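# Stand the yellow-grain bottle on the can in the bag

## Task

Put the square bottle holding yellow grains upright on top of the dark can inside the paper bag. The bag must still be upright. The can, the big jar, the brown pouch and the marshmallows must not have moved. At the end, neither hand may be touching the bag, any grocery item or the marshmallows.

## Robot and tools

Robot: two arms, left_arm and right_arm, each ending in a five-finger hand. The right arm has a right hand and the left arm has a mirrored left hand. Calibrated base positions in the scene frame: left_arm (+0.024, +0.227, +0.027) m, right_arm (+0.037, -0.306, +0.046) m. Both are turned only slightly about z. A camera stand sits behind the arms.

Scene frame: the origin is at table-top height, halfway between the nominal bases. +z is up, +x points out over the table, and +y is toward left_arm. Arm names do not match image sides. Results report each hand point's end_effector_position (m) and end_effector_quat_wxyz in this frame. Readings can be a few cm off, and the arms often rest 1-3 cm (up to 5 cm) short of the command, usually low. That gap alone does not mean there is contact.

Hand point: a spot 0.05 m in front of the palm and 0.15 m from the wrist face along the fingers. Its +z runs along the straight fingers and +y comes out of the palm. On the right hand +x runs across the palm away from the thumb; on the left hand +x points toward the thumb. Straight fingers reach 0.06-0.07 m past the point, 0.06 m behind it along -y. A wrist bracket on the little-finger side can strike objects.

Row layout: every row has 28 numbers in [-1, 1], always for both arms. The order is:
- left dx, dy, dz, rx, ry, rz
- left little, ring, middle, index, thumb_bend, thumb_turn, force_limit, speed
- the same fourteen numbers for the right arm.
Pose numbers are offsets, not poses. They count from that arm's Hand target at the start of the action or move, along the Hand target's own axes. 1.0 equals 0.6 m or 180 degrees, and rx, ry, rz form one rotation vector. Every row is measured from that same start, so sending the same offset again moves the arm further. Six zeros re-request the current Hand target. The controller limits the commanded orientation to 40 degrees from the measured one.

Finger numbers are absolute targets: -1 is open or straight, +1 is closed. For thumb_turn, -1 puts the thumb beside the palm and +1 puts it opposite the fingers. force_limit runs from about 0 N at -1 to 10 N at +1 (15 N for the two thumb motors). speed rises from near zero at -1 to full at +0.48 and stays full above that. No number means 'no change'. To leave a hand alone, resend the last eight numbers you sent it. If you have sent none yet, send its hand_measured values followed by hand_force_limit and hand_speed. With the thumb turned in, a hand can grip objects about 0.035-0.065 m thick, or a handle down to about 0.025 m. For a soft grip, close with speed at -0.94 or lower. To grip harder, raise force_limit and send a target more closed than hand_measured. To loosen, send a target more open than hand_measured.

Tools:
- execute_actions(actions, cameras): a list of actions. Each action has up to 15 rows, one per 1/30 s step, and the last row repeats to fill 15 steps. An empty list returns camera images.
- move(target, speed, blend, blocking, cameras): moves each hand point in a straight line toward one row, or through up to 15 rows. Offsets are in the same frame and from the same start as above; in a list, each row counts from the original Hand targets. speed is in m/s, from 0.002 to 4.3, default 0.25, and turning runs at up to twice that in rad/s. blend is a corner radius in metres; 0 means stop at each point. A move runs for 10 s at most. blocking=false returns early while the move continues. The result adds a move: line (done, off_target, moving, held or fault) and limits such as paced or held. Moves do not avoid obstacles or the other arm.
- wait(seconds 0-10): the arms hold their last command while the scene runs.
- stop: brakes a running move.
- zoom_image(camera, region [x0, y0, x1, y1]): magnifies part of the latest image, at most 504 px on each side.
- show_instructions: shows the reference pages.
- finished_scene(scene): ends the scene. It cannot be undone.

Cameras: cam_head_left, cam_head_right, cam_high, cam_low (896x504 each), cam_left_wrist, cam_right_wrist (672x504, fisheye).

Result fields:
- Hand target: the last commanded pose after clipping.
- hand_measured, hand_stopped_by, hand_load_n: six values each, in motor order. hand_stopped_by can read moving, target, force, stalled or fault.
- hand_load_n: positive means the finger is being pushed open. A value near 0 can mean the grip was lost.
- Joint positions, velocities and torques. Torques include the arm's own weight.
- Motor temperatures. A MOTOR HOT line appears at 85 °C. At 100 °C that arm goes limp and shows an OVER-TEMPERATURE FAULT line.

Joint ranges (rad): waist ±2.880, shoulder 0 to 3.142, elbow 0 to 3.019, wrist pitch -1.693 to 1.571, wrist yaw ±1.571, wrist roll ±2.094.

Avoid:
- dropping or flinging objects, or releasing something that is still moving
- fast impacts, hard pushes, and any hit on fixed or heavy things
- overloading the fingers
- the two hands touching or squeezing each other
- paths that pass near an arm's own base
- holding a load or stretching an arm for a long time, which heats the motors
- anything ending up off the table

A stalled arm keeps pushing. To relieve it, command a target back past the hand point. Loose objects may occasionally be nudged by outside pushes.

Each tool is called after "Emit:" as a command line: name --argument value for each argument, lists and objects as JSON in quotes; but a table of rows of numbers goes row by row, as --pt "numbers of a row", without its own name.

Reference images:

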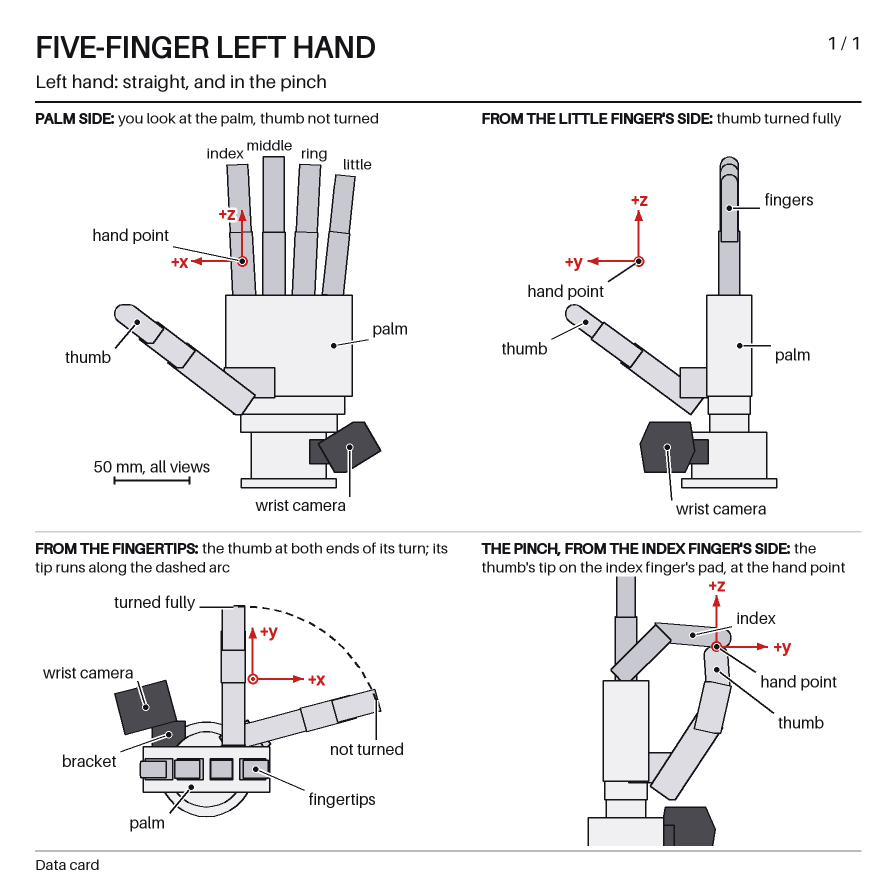

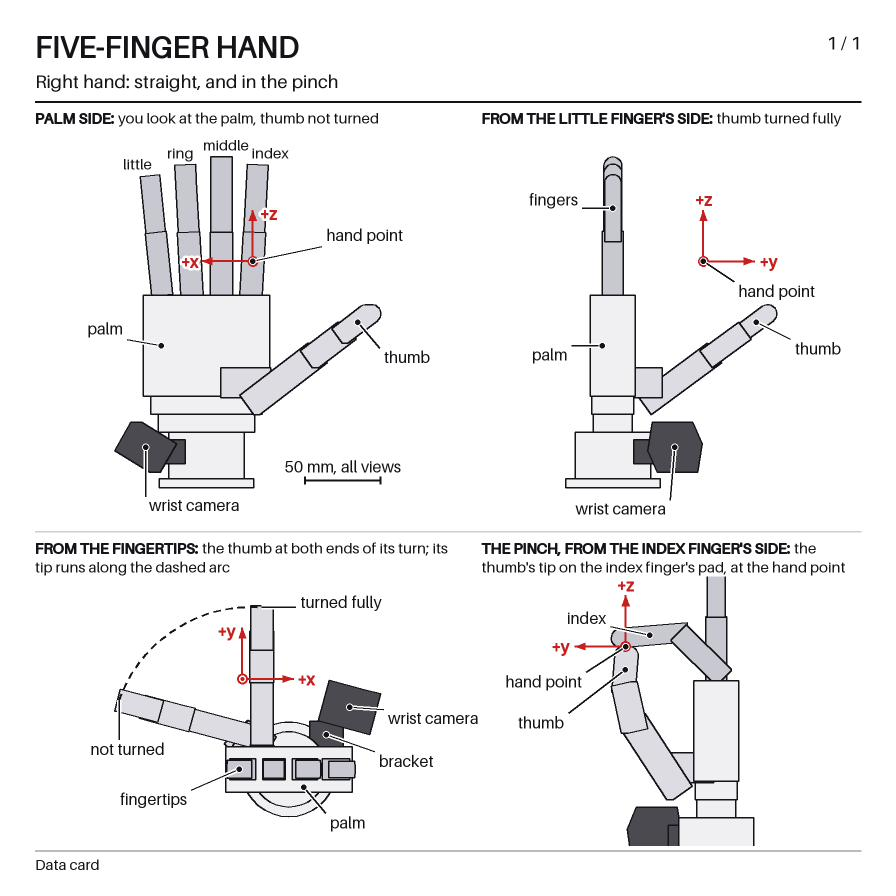

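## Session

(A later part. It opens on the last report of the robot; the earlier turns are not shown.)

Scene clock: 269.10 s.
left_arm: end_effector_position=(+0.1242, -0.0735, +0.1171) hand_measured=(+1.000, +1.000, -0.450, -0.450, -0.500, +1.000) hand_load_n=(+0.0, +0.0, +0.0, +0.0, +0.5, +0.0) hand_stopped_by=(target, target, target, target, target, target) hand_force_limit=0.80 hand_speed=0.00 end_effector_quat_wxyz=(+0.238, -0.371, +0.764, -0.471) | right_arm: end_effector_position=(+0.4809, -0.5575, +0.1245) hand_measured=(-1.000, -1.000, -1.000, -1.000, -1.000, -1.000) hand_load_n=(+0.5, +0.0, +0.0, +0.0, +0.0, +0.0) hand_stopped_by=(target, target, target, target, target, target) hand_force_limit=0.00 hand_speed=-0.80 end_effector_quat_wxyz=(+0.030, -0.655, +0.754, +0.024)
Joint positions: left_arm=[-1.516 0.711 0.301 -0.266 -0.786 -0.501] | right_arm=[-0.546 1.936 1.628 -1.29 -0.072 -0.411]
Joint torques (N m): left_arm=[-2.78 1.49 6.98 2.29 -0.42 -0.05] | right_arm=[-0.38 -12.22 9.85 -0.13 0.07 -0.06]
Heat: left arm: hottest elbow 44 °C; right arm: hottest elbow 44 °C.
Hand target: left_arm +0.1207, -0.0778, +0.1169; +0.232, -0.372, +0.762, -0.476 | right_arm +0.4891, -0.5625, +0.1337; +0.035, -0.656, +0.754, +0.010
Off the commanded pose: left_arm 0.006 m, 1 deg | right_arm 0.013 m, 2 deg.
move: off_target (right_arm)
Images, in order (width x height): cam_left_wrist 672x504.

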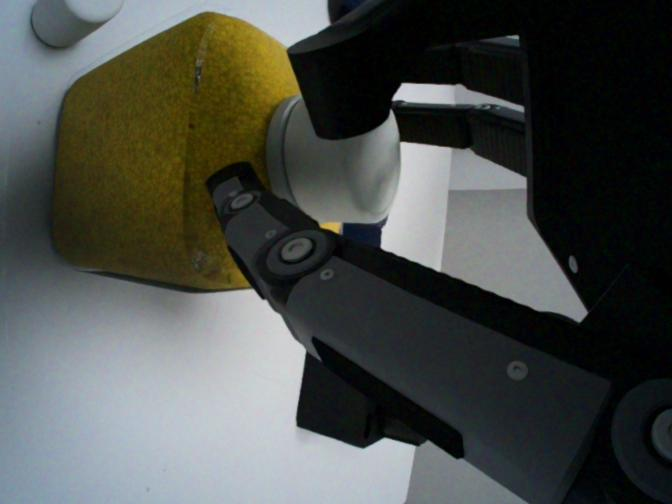

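Emit:
move --target '[0.0148,-0.0653,-0.007,0.0158,0.0045,-0.0093,1,1,-0.42,-0.42,-0.5,1,0.8,0,0,0,0,0,0,0,-1,-1,-1,-1,-1,-1,0,-0.8]' --speed 0.05 --cameras '["cam_left_wrist"]'

Emit:
zoom_image --camera "cam_left_wrist" --region '[220, 60, 440, 260]'

Scene clock: 276.07 s.
left_arm: end_effector_position=(+0.1247, -0.0757, +0.1237) hand_measured=(+1.000, +1.000, -0.420, -0.420, -0.500, +1.000) hand_load_n=(+0.5, +0.0, +0.0, +0.0, +0.0, +0.0) hand_stopped_by=(target, target, target, target, target, target) hand_force_limit=0.80 hand_speed=0.00 end_effector_quat_wxyz=(+0.237, -0.370, +0.761, -0.478) | right_arm: end_effector_position=(+0.4809, -0.5575, +0.1245) hand_measured=(-1.000, -1.000, -1.000, -1.000, -1.000, -1.000) hand_load_n=(+0.0, +0.0, +0.0, +0.0, +0.0, +0.0) hand_stopped_by=(target, target, target, target, target, target) hand_force_limit=0.00 hand_speed=-0.80 end_effector_quat_wxyz=(+0.030, -0.655, +0.754, +0.024)
Joint positions: left_arm=[-1.516 0.701 0.307 -0.265 -0.788 -0.494] | right_arm=[-0.546 1.936 1.628 -1.29 -0.072 -0.411]
Joint torques (N m): left_arm=[-2.08 -0.09 10.62 2.03 -0.39 0.17] | right_arm=[0.03 -13.33 9.85 -0.01 0.04 -0.08]
Heat: left arm: hottest elbow 43 °C; right arm: hottest elbow 44 °C.
Hand target: left_arm +0.1258, -0.0931, +0.1540; +0.229, -0.374, +0.746, -0.501 | right_arm +0.4891, -0.5625, +0.1337; +0.035, -0.656, +0.754, +0.010
Off the commanded pose: left_arm 0.035 m, 3 deg | right_arm 0.013 m, 2 deg.
move: off_target (left_arm, right_arm)
Images, in order (width x height): cam_left_wrist 672x504.

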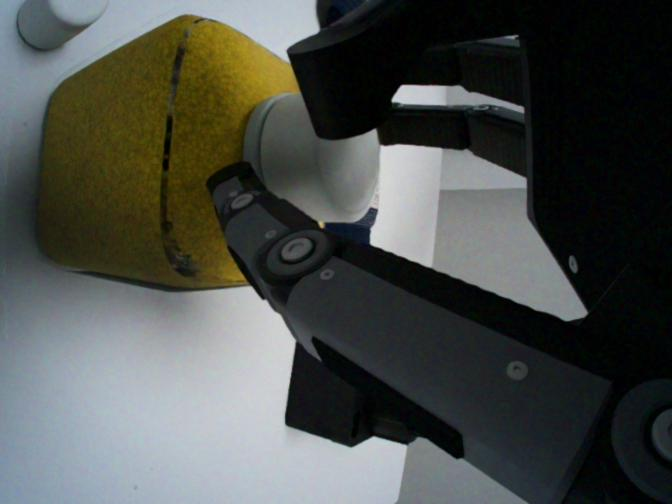

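Scaled by 2.291 from the camera's 672x504 image, which has a finer 960x720 frame.

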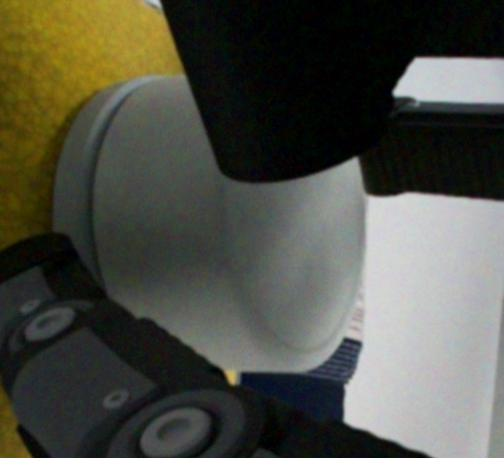

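Emit:
move --target '[0,0,0,0,0,0,1,1,0.1,0.1,0.0,1,-0.5,-0.9,0,0,0,0,0,0,-1,-1,-1,-1,-1,-1,0,-0.8]' --speed 0.06 --cameras '["cam_left_wrist"]'

Scene clock: 279.20 s.
left_arm: end_effector_position=(+0.1250, -0.0757, +0.1239) hand_measured=(+1.000, +1.000, -0.160, -0.180, -0.374, +1.000) hand_load_n=(+0.0, +0.5, +3.5, +3.0, +5.5, +0.5) hand_stopped_by=(target, target, force, force, force, target) hand_force_limit=-0.50 hand_speed=-0.90 end_effector_quat_wxyz=(+0.238, -0.370, +0.761, -0.478) | right_arm: end_effector_position=(+0.4809, -0.5575, +0.1245) hand_measured=(-1.000, -1.000, -1.000, -1.000, -1.000, -1.000) hand_load_n=(+0.0, +0.0, +0.0, +0.0, +0.0, +0.0) hand_stopped_by=(target, target, target, target, target, target) hand_force_limit=0.00 hand_speed=-0.80 end_effector_quat_wxyz=(+0.030, -0.655, +0.754, +0.024)
Joint positions: left_arm=[-1.516 0.701 0.308 -0.265 -0.789 -0.493] | right_arm=[-0.546 1.936 1.628 -1.29 -0.072 -0.411]
Joint torques (N m): left_arm=[-1.85 0.09 10.65 1.91 -0.36 0.14] | right_arm=[-0.21 -13.33 9.8 0.05 0.01 -0.04]
Heat: left arm: hottest elbow 43 °C; right arm: hottest elbow 44 °C.
Hand target: left_arm +0.1258, -0.0931, +0.1540; +0.229, -0.373, +0.746, -0.501 | right_arm +0.4891, -0.5625, +0.1337; +0.035, -0.656, +0.754, +0.010
Off the commanded pose: left_arm 0.035 m, 3 deg | right_arm 0.013 m, 2 deg.
move: off_target (left_arm, right_arm)
Images, in order (width x height): cam_left_wrist 672x504.

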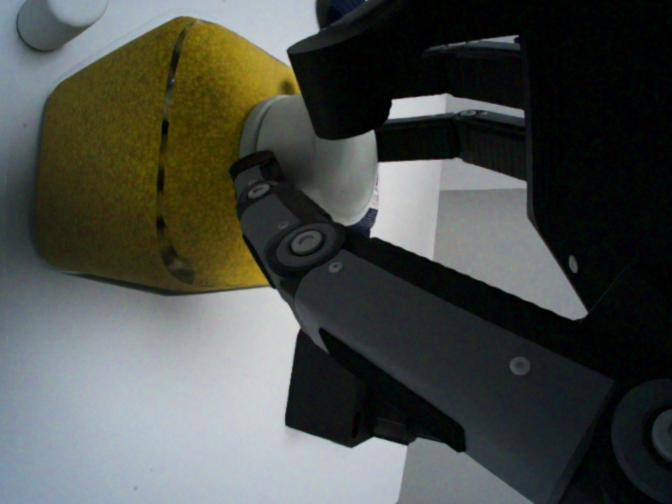

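Emit:
move --target '[0,0,0,0,0,0,1,1,0.4,0.4,0.2,1,0.9,-0.92,0,0,0,0,0,0,-1,-1,-1,-1,-1,-1,0,-0.8]' --speed 0.06 --cameras '["cam_left_wrist"]'

Scene clock: 281.10 s.
left_arm: end_effector_position=(+0.1250, -0.0757, +0.1241) hand_measured=(+1.000, +1.000, -0.142, -0.152, -0.368, +1.000) hand_load_n=(+0.0, +0.0, +8.0, +12.0, +14.5, +0.0) hand_stopped_by=(target, target, force, force, force, target) hand_force_limit=0.90 hand_speed=-0.92 end_effector_quat_wxyz=(+0.238, -0.370, +0.760, -0.478) | right_arm: end_effector_position=(+0.4809, -0.5575, +0.1245) hand_measured=(-1.000, -1.000, -1.000, -1.000, -1.000, -1.000) hand_load_n=(+0.0, +0.0, +0.0, +0.0, +0.0, +0.0) hand_stopped_by=(target, target, target, target, target, target) hand_force_limit=0.00 hand_speed=-0.80 end_effector_quat_wxyz=(+0.030, -0.655, +0.754, +0.024)
Joint positions: left_arm=[-1.516 0.701 0.308 -0.265 -0.789 -0.493] | right_arm=[-0.546 1.936 1.628 -1.29 -0.072 -0.411]
Joint torques (N m): left_arm=[-1.79 -0.38 10.36 1.73 -0.39 0.18] | right_arm=[-0.73 -12.81 9.91 0.09 0.01 -0.05]
Heat: left arm: hottest elbow 43 °C; right arm: hottest elbow 44 °C.
Hand target: left_arm +0.1258, -0.0931, +0.1540; +0.229, -0.373, +0.746, -0.501 | right_arm +0.4891, -0.5625, +0.1337; +0.035, -0.656, +0.754, +0.010
Off the commanded pose: left_arm 0.035 m, 3 deg | right_arm 0.013 m, 2 deg.
move: off_target (left_arm, right_arm)
Images, in order (width x height): cam_left_wrist 672x504.

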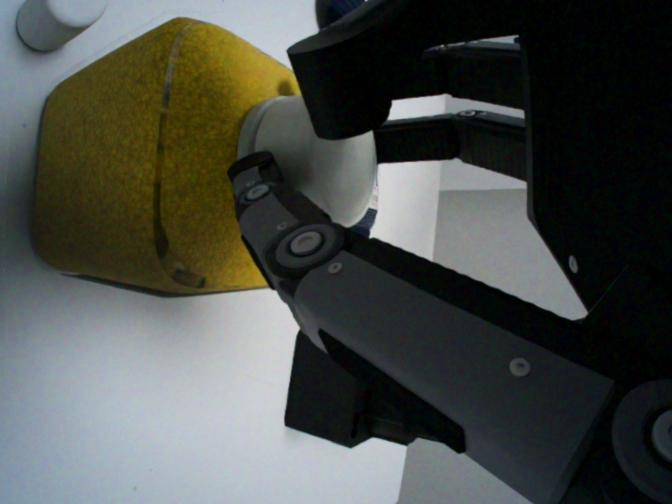

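Emit:
move --target '[0.0205,-0.0717,-0.0002,0.0199,0.0058,-0.0119,1,1,0.4,0.4,0.2,1,0.9,-0.92,0,0,0,0,0,0,-1,-1,-1,-1,-1,-1,0,-0.8]' --speed 0.03 --cameras '["cam_left_wrist","cam_head_right"]'

Emit:
zoom_image --camera "cam_head_right" --region '[480, 320, 620, 440]'

Scene clock: 287.10 s.
left_arm: end_effector_position=(+0.1257, -0.0776, +0.1302) hand_measured=(+1.000, +1.000, -0.142, -0.152, -0.368, +1.000) hand_load_n=(+0.0, +0.5, +6.5, +10.0, +17.5, +1.0) hand_stopped_by=(target, target, force, force, force, target) hand_force_limit=0.90 hand_speed=-0.92 end_effector_quat_wxyz=(+0.244, -0.354, +0.766, -0.478) | right_arm: end_effector_position=(+0.4809, -0.5575, +0.1245) hand_measured=(-1.000, -1.000, -1.000, -1.000, -1.000, -1.000) hand_load_n=(+0.0, -0.5, +0.0, +0.0, +0.0, +0.0) hand_stopped_by=(target, target, target, target, target, target) hand_force_limit=0.00 hand_speed=-0.80 end_effector_quat_wxyz=(+0.030, -0.655, +0.754, +0.024)
Joint positions: left_arm=[-1.516 0.697 0.32 -0.265 -0.786 -0.447] | right_arm=[-0.546 1.936 1.628 -1.29 -0.072 -0.411]
Joint torques (N m): left_arm=[-1.38 -2.55 13.41 2.93 -0.59 0.05] | right_arm=[0.44 -12.81 10.03 -0.1 -0.03 -0.08]
Heat: left arm: hottest elbow 43 °C; right arm: hottest elbow 44 °C.
Hand target: left_arm +0.1323, -0.1122, +0.1941; +0.224, -0.375, +0.725, -0.532 | right_arm +0.4891, -0.5625, +0.1337; +0.035, -0.656, +0.754, +0.010
Off the commanded pose: left_arm 0.073 m, 8 deg | right_arm 0.013 m, 2 deg.
move: off_target (left_arm, right_arm)
Images, in order (width x height): cam_head_right 896x504, cam_left_wrist 672x504.

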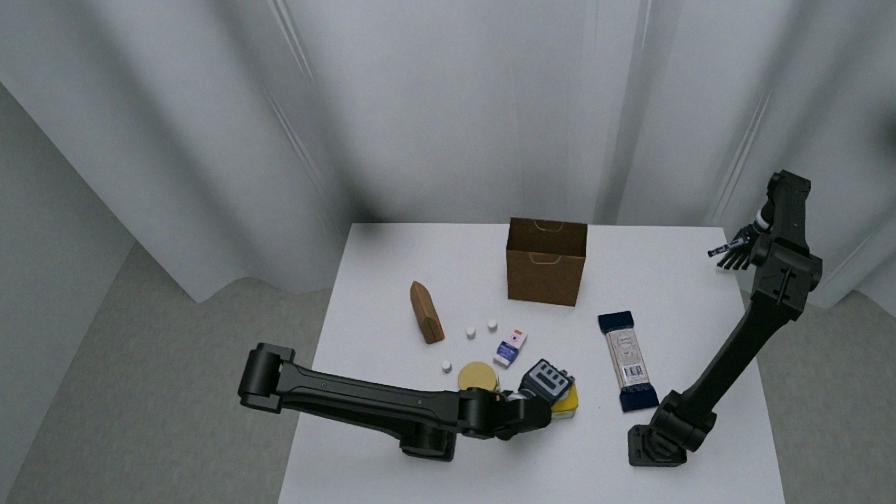

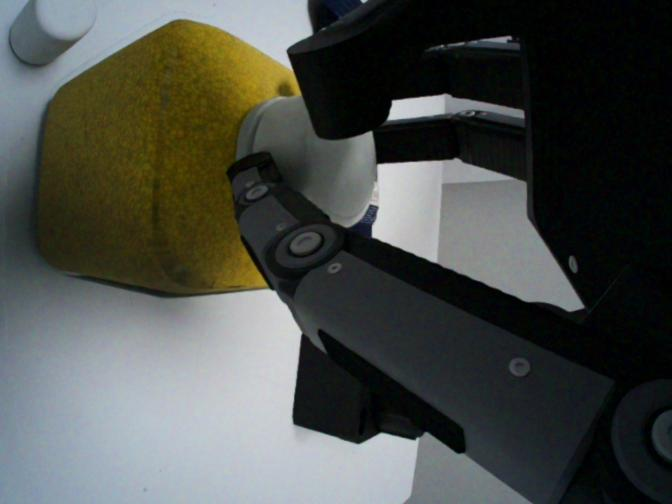

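Scaled by 3.600 from the camera's 896x504 image, which has a finer 1280x720 frame.

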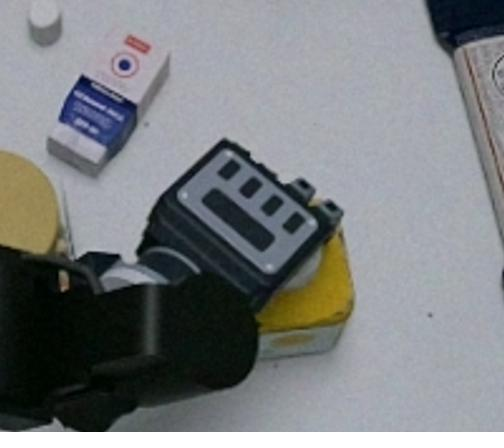

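Emit:
move --target '[0.016,-0.0978,-0.0205,0.0069,0.002,-0.0041,1,1,0.4,0.4,0.2,1,0.9,-0.92,0,0,0,0,0,0,-1,-1,-1,-1,-1,-1,0,-0.8]' --speed 0.04 --cameras '["cam_left_wrist","cam_head_right"]'

Emit:
zoom_image --camera "cam_head_right" --region '[480, 320, 620, 440]'

Scene clock: 294.43 s.
left_arm: end_effector_position=(+0.1287, -0.0953, +0.1893) hand_measured=(+1.000, +1.000, -0.142, -0.152, -0.368, +1.000) hand_load_n=(+0.0, +0.0, +6.5, +10.0, +17.5, +0.5) hand_stopped_by=(target, target, force, force, force, target) hand_force_limit=0.90 hand_speed=-0.92 end_effector_quat_wxyz=(+0.240, -0.356, +0.756, -0.494) | right_arm: end_effector_position=(+0.4809, -0.5575, +0.1245) hand_measured=(-1.000, -1.000, -1.000, -1.000, -1.000, -1.000) hand_load_n=(+0.0, +0.0, +0.0, +0.0, +0.0, +0.0) hand_stopped_by=(target, target, target, target, target, target) hand_force_limit=0.00 hand_speed=-0.80 end_effector_quat_wxyz=(+0.030, -0.655, +0.754, +0.024)
Joint positions: left_arm=[-1.506 0.672 0.452 -0.371 -0.781 -0.429] | right_arm=[-0.546 1.936 1.628 -1.29 -0.072 -0.411]
Joint torques (N m): left_arm=[-0.73 -1.49 14.26 2.5 -0.5 0.06] | right_arm=[-0.15 -12.98 9.73 0.08 -0.02 -0.07]
Heat: left arm: hottest elbow 45 °C; right arm: hottest elbow 44 °C.
Hand target: left_arm +0.1354, -0.1211, +0.2541; +0.223, -0.376, +0.718, -0.542 | right_arm +0.4891, -0.5625, +0.1337; +0.035, -0.656, +0.754, +0.010
Off the commanded pose: left_arm 0.070 m, 8 deg | right_arm 0.013 m, 2 deg.
move: off_target (left_arm, right_arm)
Images, in order (width x height): cam_head_right 896x504, cam_left_wrist 672x504.

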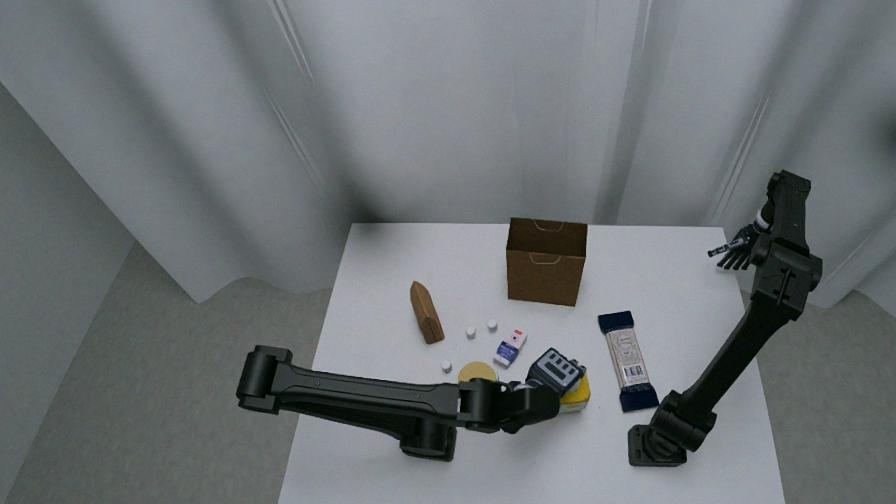

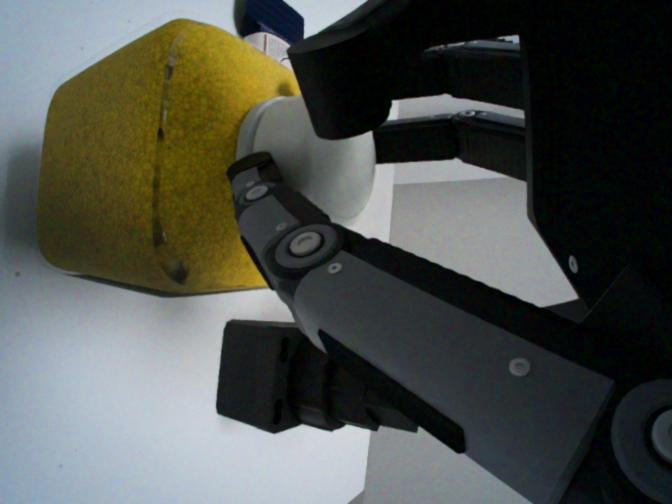

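Scaled by 3.600 from the camera's 896x504 image, which has a finer 1280x720 frame.

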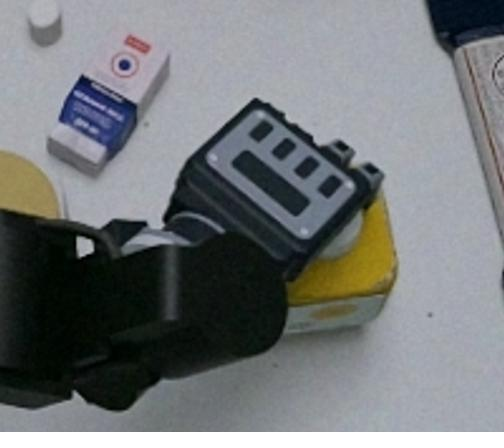

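Emit:
move --target '[0.0291,-0.3153,-0.1046,0,0,0,1,1,0.4,0.4,0.2,1,0.9,-0.92,0,0,0,0,0,0,-1,-1,-1,-1,-1,-1,0,-0.8]' --speed 0.08 --cameras '["cam_left_wrist","cam_head_right","cam_head_left","cam_high"]'

Scene clock: 306.90 s.
left_arm: end_effector_position=(+0.1294, -0.1144, +0.3929) hand_measured=(+1.000, +1.000, -0.142, -0.152, -0.368, +1.000) hand_load_n=(+0.0, +0.0, +6.5, +10.0, +17.5, +0.5) hand_stopped_by=(target, target, force, force, force, target) hand_force_limit=0.90 hand_speed=-0.92 end_effector_quat_wxyz=(+0.239, -0.357, +0.753, -0.498) | right_arm: end_effector_position=(+0.4809, -0.5575, +0.1245) hand_measured=(-1.000, -1.000, -1.000, -1.000, -1.000, -1.000) hand_load_n=(+0.0, +0.0, +0.0, +0.0, +0.0, +0.0) hand_stopped_by=(target, target, target, target, target, target) hand_force_limit=0.00 hand_speed=-0.80 end_effector_quat_wxyz=(+0.030, -0.655, +0.754, +0.024)
Joint positions: left_arm=[-1.505 0.744 1.011 -0.846 -0.78 -0.426] | right_arm=[-0.546 1.936 1.628 -1.29 -0.072 -0.411]
Joint torques (N m): left_arm=[-0.38 -1.26 14.13 2.45 -0.51 0.04] | right_arm=[-0.26 -12.69 9.88 0.05 0 -0.08]
Heat: left arm: hottest elbow 47 °C; right arm: hottest elbow 44 °C.
Hand target: left_arm +0.1354, -0.1208, +0.4541; +0.223, -0.376, +0.718, -0.542 | right_arm +0.4891, -0.5625, +0.1337; +0.035, -0.656, +0.754, +0.010
Off the commanded pose: left_arm 0.062 m, 7 deg | right_arm 0.013 m, 2 deg.
move: off_target (left_arm, right_arm)
Images, in order (width x height): cam_head_left 896x504, cam_head_right 896x504, cam_high 896x504, cam_left_wrist 672x504.

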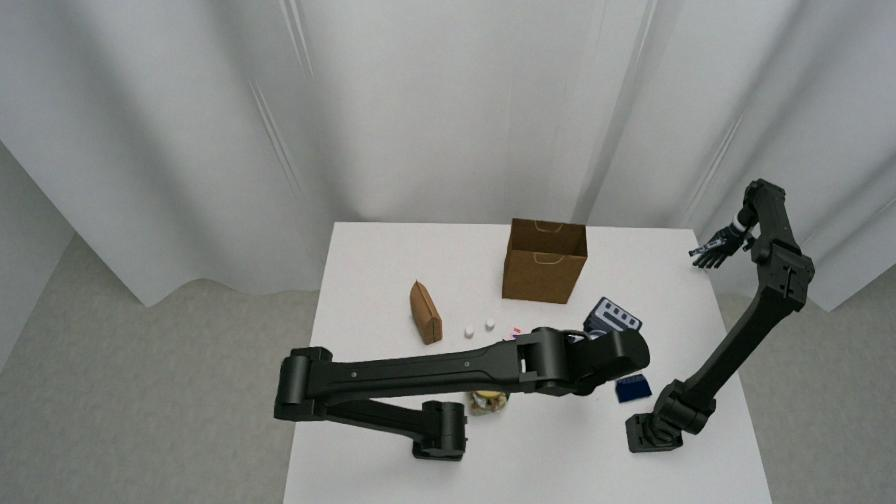

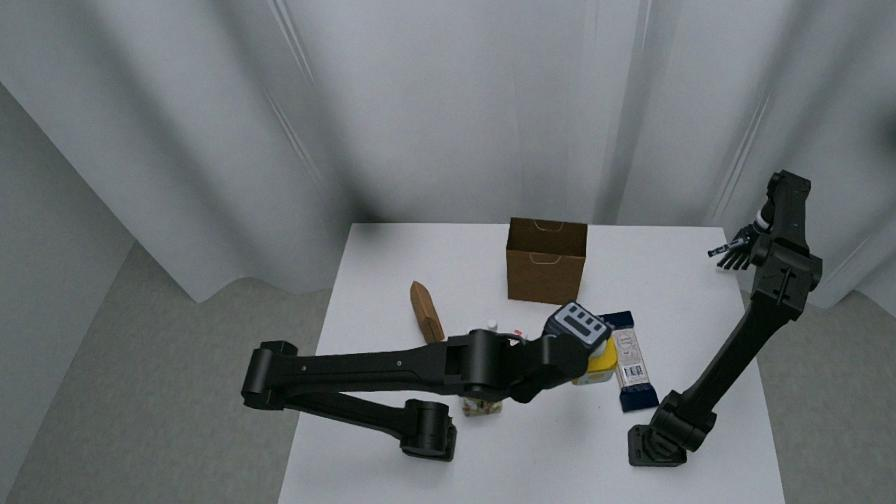

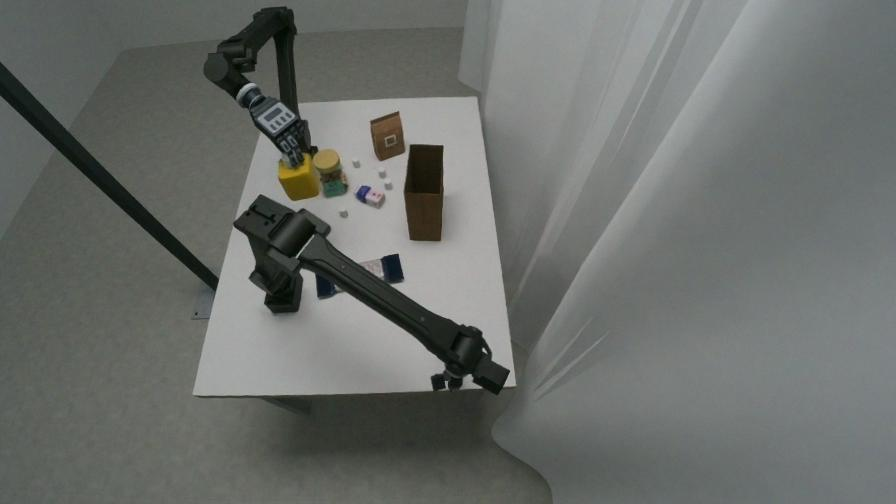

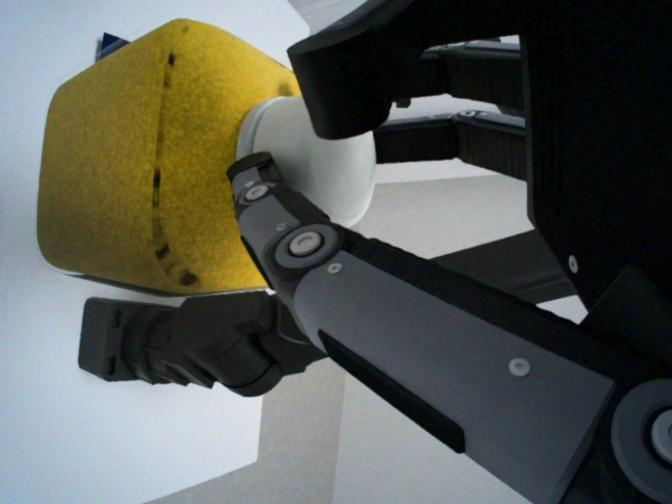

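Emit:
move --target '[-0.2378,-0.123,0.1937,-0.0001,0.086,0.0758,1,1,0.4,0.4,0.2,1,0.9,-0.92,0,0,0,0,0,0,-1,-1,-1,-1,-1,-1,0,-0.8]' --speed 0.12 --cameras '["cam_left_wrist","cam_head_right","cam_head_left","cam_high"]'

Scene clock: 336.87 s.
left_arm: end_effector_position=(+0.3139, -0.0825, +0.4011) hand_measured=(+1.000, +1.000, -0.142, -0.152, -0.368, +1.000) hand_load_n=(+0.0, +0.0, +6.0, +10.5, +17.0, +0.5) hand_stopped_by=(target, target, force, force, force, target) hand_force_limit=0.90 hand_speed=-0.92 end_effector_quat_wxyz=(+0.144, -0.237, +0.817, -0.505) | right_arm: end_effector_position=(+0.4809, -0.5575, +0.1245) hand_measured=(-1.000, -1.000, -1.000, -1.000, -1.000, -1.000) hand_load_n=(+0.0, +0.0, +0.0, +0.0, +0.0, +0.0) hand_stopped_by=(target, target, target, target, target, target) hand_force_limit=0.00 hand_speed=-0.80 end_effector_quat_wxyz=(+0.030, -0.655, +0.754, +0.024)
Joint positions: left_arm=[-0.569 0.937 1.133 -0.694 0.352 0.181] | right_arm=[-0.546 1.936 1.628 -1.29 -0.072 -0.411]
Joint torques (N m): left_arm=[-0.91 -4.95 14.56 3.82 0.52 0.01] | right_arm=[-0.62 -12.57 9.87 0.03 0.05 -0.08]
Motor temperatures (°C): left_arm=[30 33 51 30 28 31] | right_arm=[27 38 44 31 27 30]
Heat: left arm: hottest elbow 51 °C; right arm: hottest elbow 44 °C.
Hand target: left_arm +0.3300, -0.0899, +0.4749; +0.187, -0.212, +0.780, -0.558 | right_arm +0.4891, -0.5625, +0.1337; +0.035, -0.656, +0.754, +0.010
Off the commanded pose: left_arm 0.076 m, 9 deg | right_arm 0.013 m, 2 deg.
move: off_target (left_arm, right_arm)
Images, in order (width x height): cam_head_left 896x504, cam_head_right 896x504, cam_high 896x504, cam_left_wrist 672x504.

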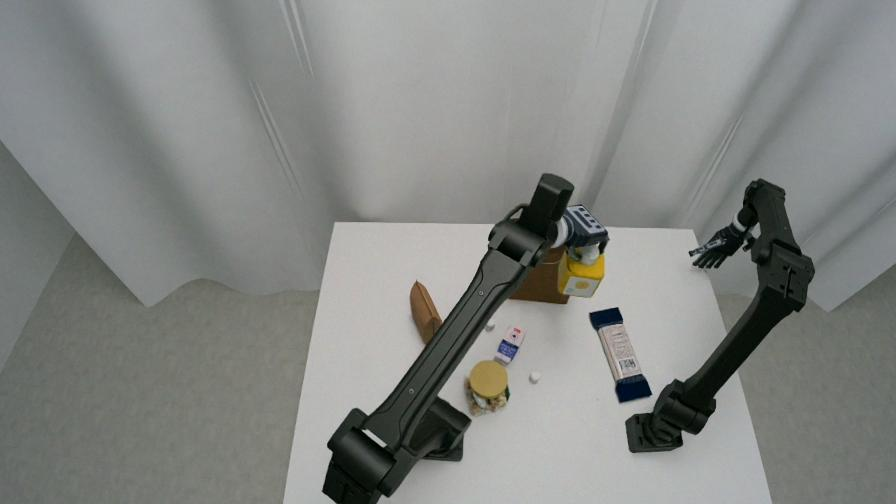

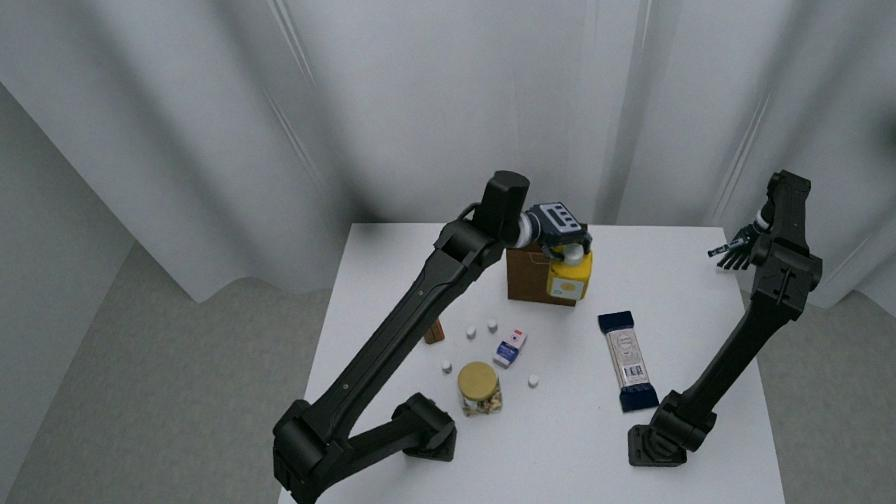

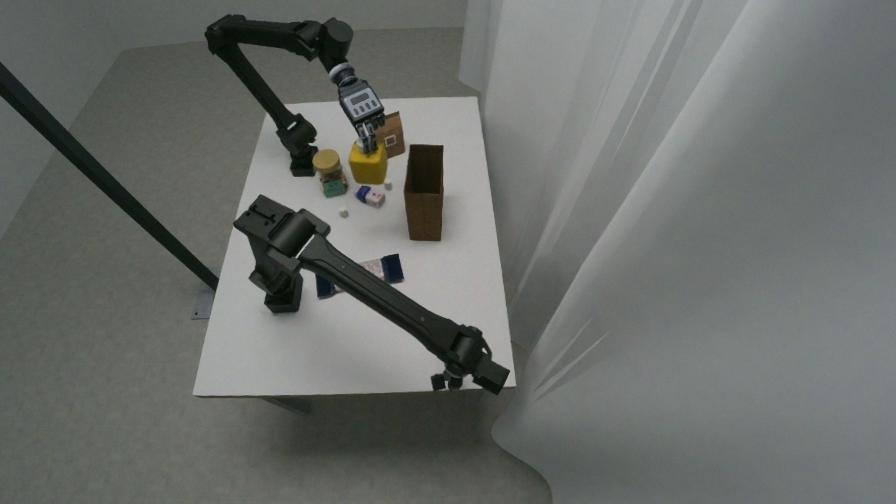

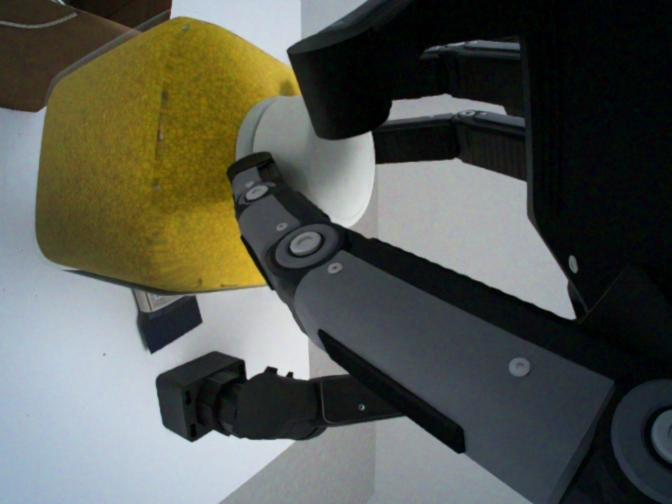

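Emit:
zoom_image --camera "cam_head_left" --region '[490, 200, 620, 310]'

Emit:
zoom_image --camera "cam_high" --region '[330, 90, 460, 250]'

Emit:
zoom_image --camera "cam_head_right" --region '[495, 190, 625, 310]'

Scaled by 3.877 from the camera's 896x504 image, which has a finer 1280x720 frame.

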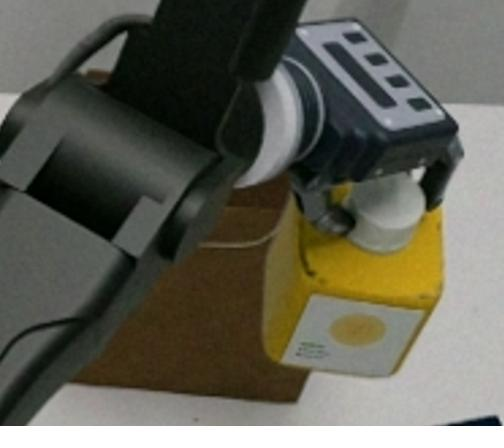

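Scaled by 3.150 from the camera's 896x504 image, which has a finer 1280x720 frame.

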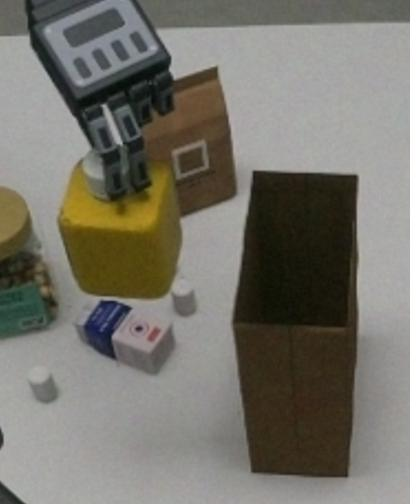

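Scaled by 3.877 from the camera's 896x504 image, which has a finer 1280x720 frame.

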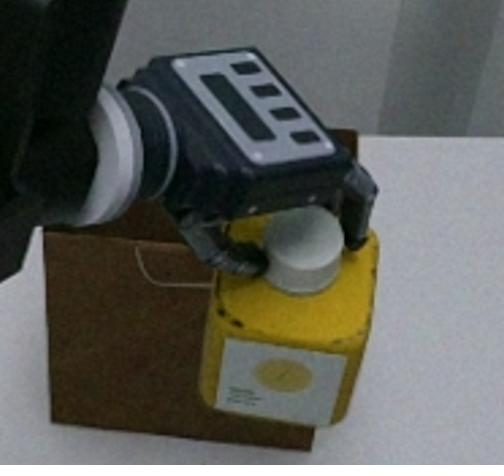

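Emit:
move --target '[-0.1578,-0.04,0.0867,0.0061,-0.0105,-0.0034,1,1,0.4,0.4,0.2,1,0.9,-0.92,0,0,0,0,0,0,-1,-1,-1,-1,-1,-1,0,-0.8]' --speed 0.08 --cameras '["cam_left_wrist","cam_head_right","cam_head_left","cam_high"]'

Emit:
zoom_image --camera "cam_head_left" --region '[480, 180, 620, 310]'

Emit:
zoom_image --camera "cam_high" --region '[380, 80, 480, 250]'

Emit:
zoom_image --camera "cam_head_right" --region '[480, 180, 620, 310]'

Scene clock: 356.03 s.
left_arm: end_effector_position=(+0.4220, -0.0815, +0.4104) hand_measured=(+1.000, +1.000, -0.142, -0.152, -0.368, +1.000) hand_load_n=(+0.0, +0.0, +6.0, +10.5, +17.5, +0.5) hand_stopped_by=(target, target, force, force, force, target) hand_force_limit=0.90 hand_speed=-0.92 end_effector_quat_wxyz=(+0.149, -0.255, +0.805, -0.515) | right_arm: end_effector_position=(+0.4809, -0.5575, +0.1245) hand_measured=(-1.000, -1.000, -1.000, -1.000, -1.000, -1.000) hand_load_n=(+0.0, +0.0, +0.0, +0.0, +0.0, +0.0) hand_stopped_by=(target, target, target, target, target, target) hand_force_limit=0.00 hand_speed=-0.80 end_effector_quat_wxyz=(+0.030, -0.655, +0.754, +0.024)
Joint positions: left_arm=[-0.405 1.167 1.298 -0.63 0.476 0.221] | right_arm=[-0.546 1.936 1.628 -1.29 -0.072 -0.411]
Joint torques (N m): left_arm=[-1.2 -8.88 14.86 3.97 0.64 0.05] | right_arm=[0.38 -12.69 9.73 0.17 -0.03 -0.06]
Heat: left arm: hottest elbow 51 °C; right arm: hottest elbow 45 °C.
Hand target: left_arm +0.4400, -0.0870, +0.4870; +0.199, -0.223, +0.771, -0.563 | right_arm +0.4891, -0.5625, +0.1337; +0.035, -0.656, +0.754, +0.010
Off the commanded pose: left_arm 0.079 m, 9 deg | right_arm 0.013 m, 2 deg.
move: off_target (left_arm, right_arm)
Images, in order (width x height): cam_head_left 896x504, cam_head_right 896x504, cam_high 896x504, cam_left_wrist 672x504.

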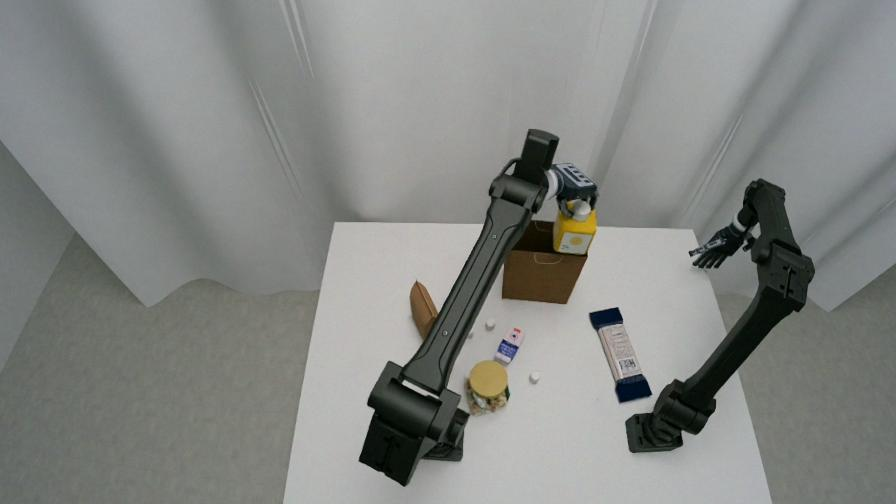

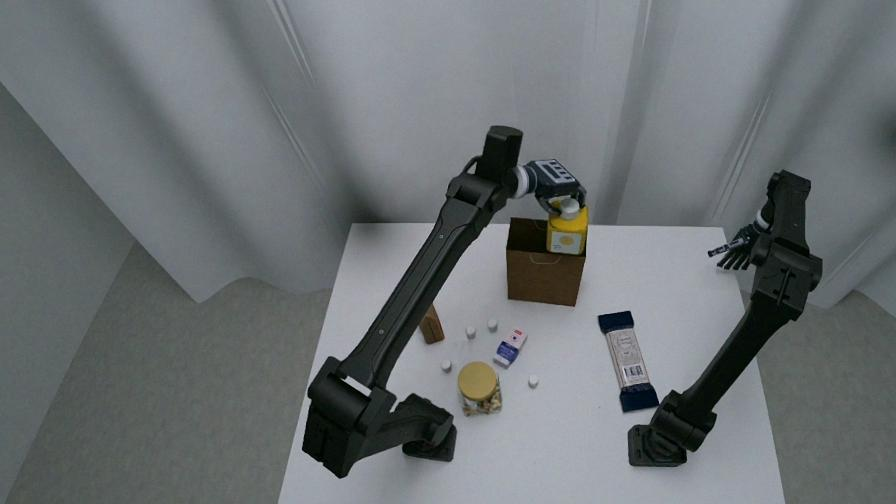

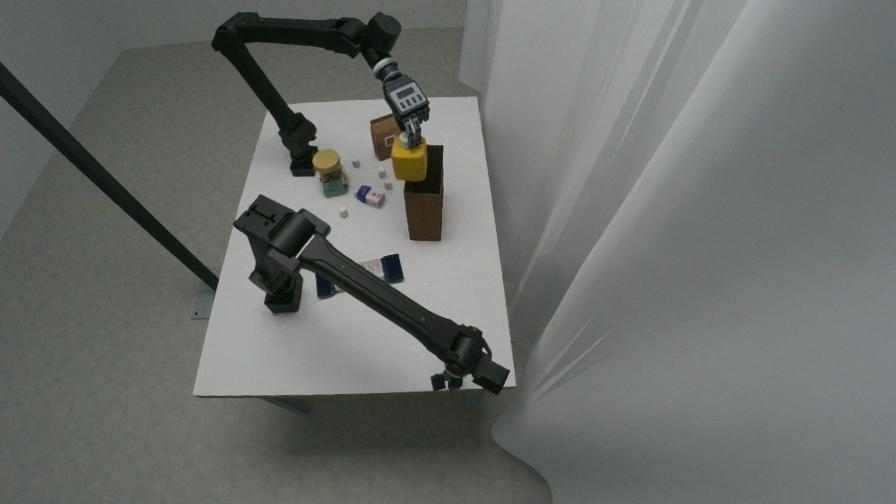

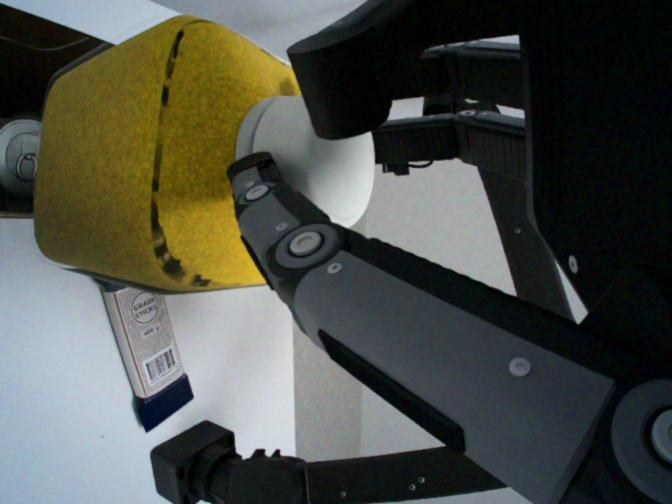

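Scaled by 3.600 from the camera's 896x504 image, which has a finer 1280x720 frame.

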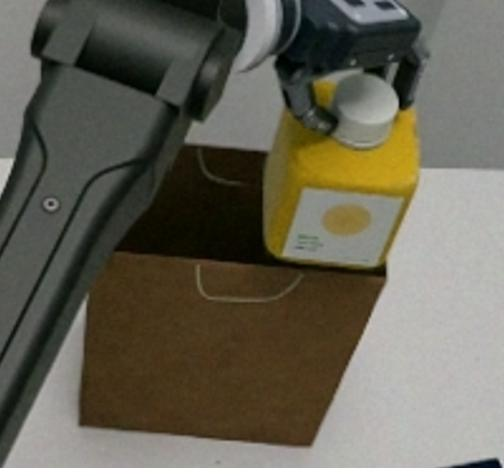

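Scaled by 2.965 from the camera's 896x504 image, which has a finer 1280x720 frame.

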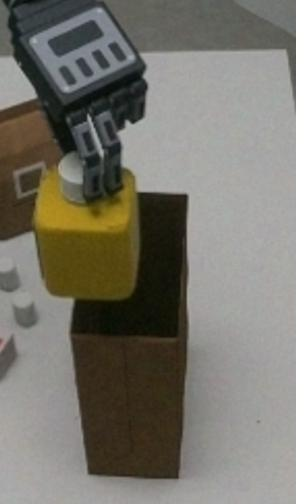

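Scaled by 3.600 from the camera's 896x504 image, which has a finer 1280x720 frame.

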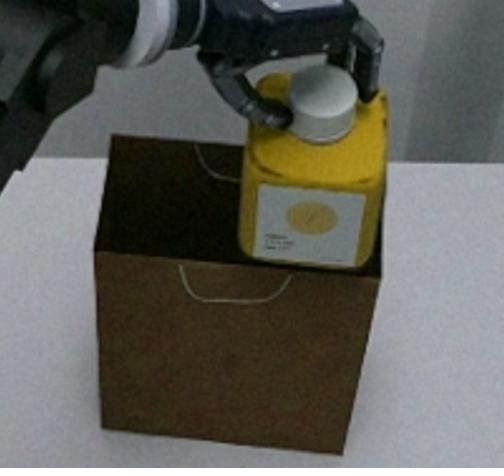

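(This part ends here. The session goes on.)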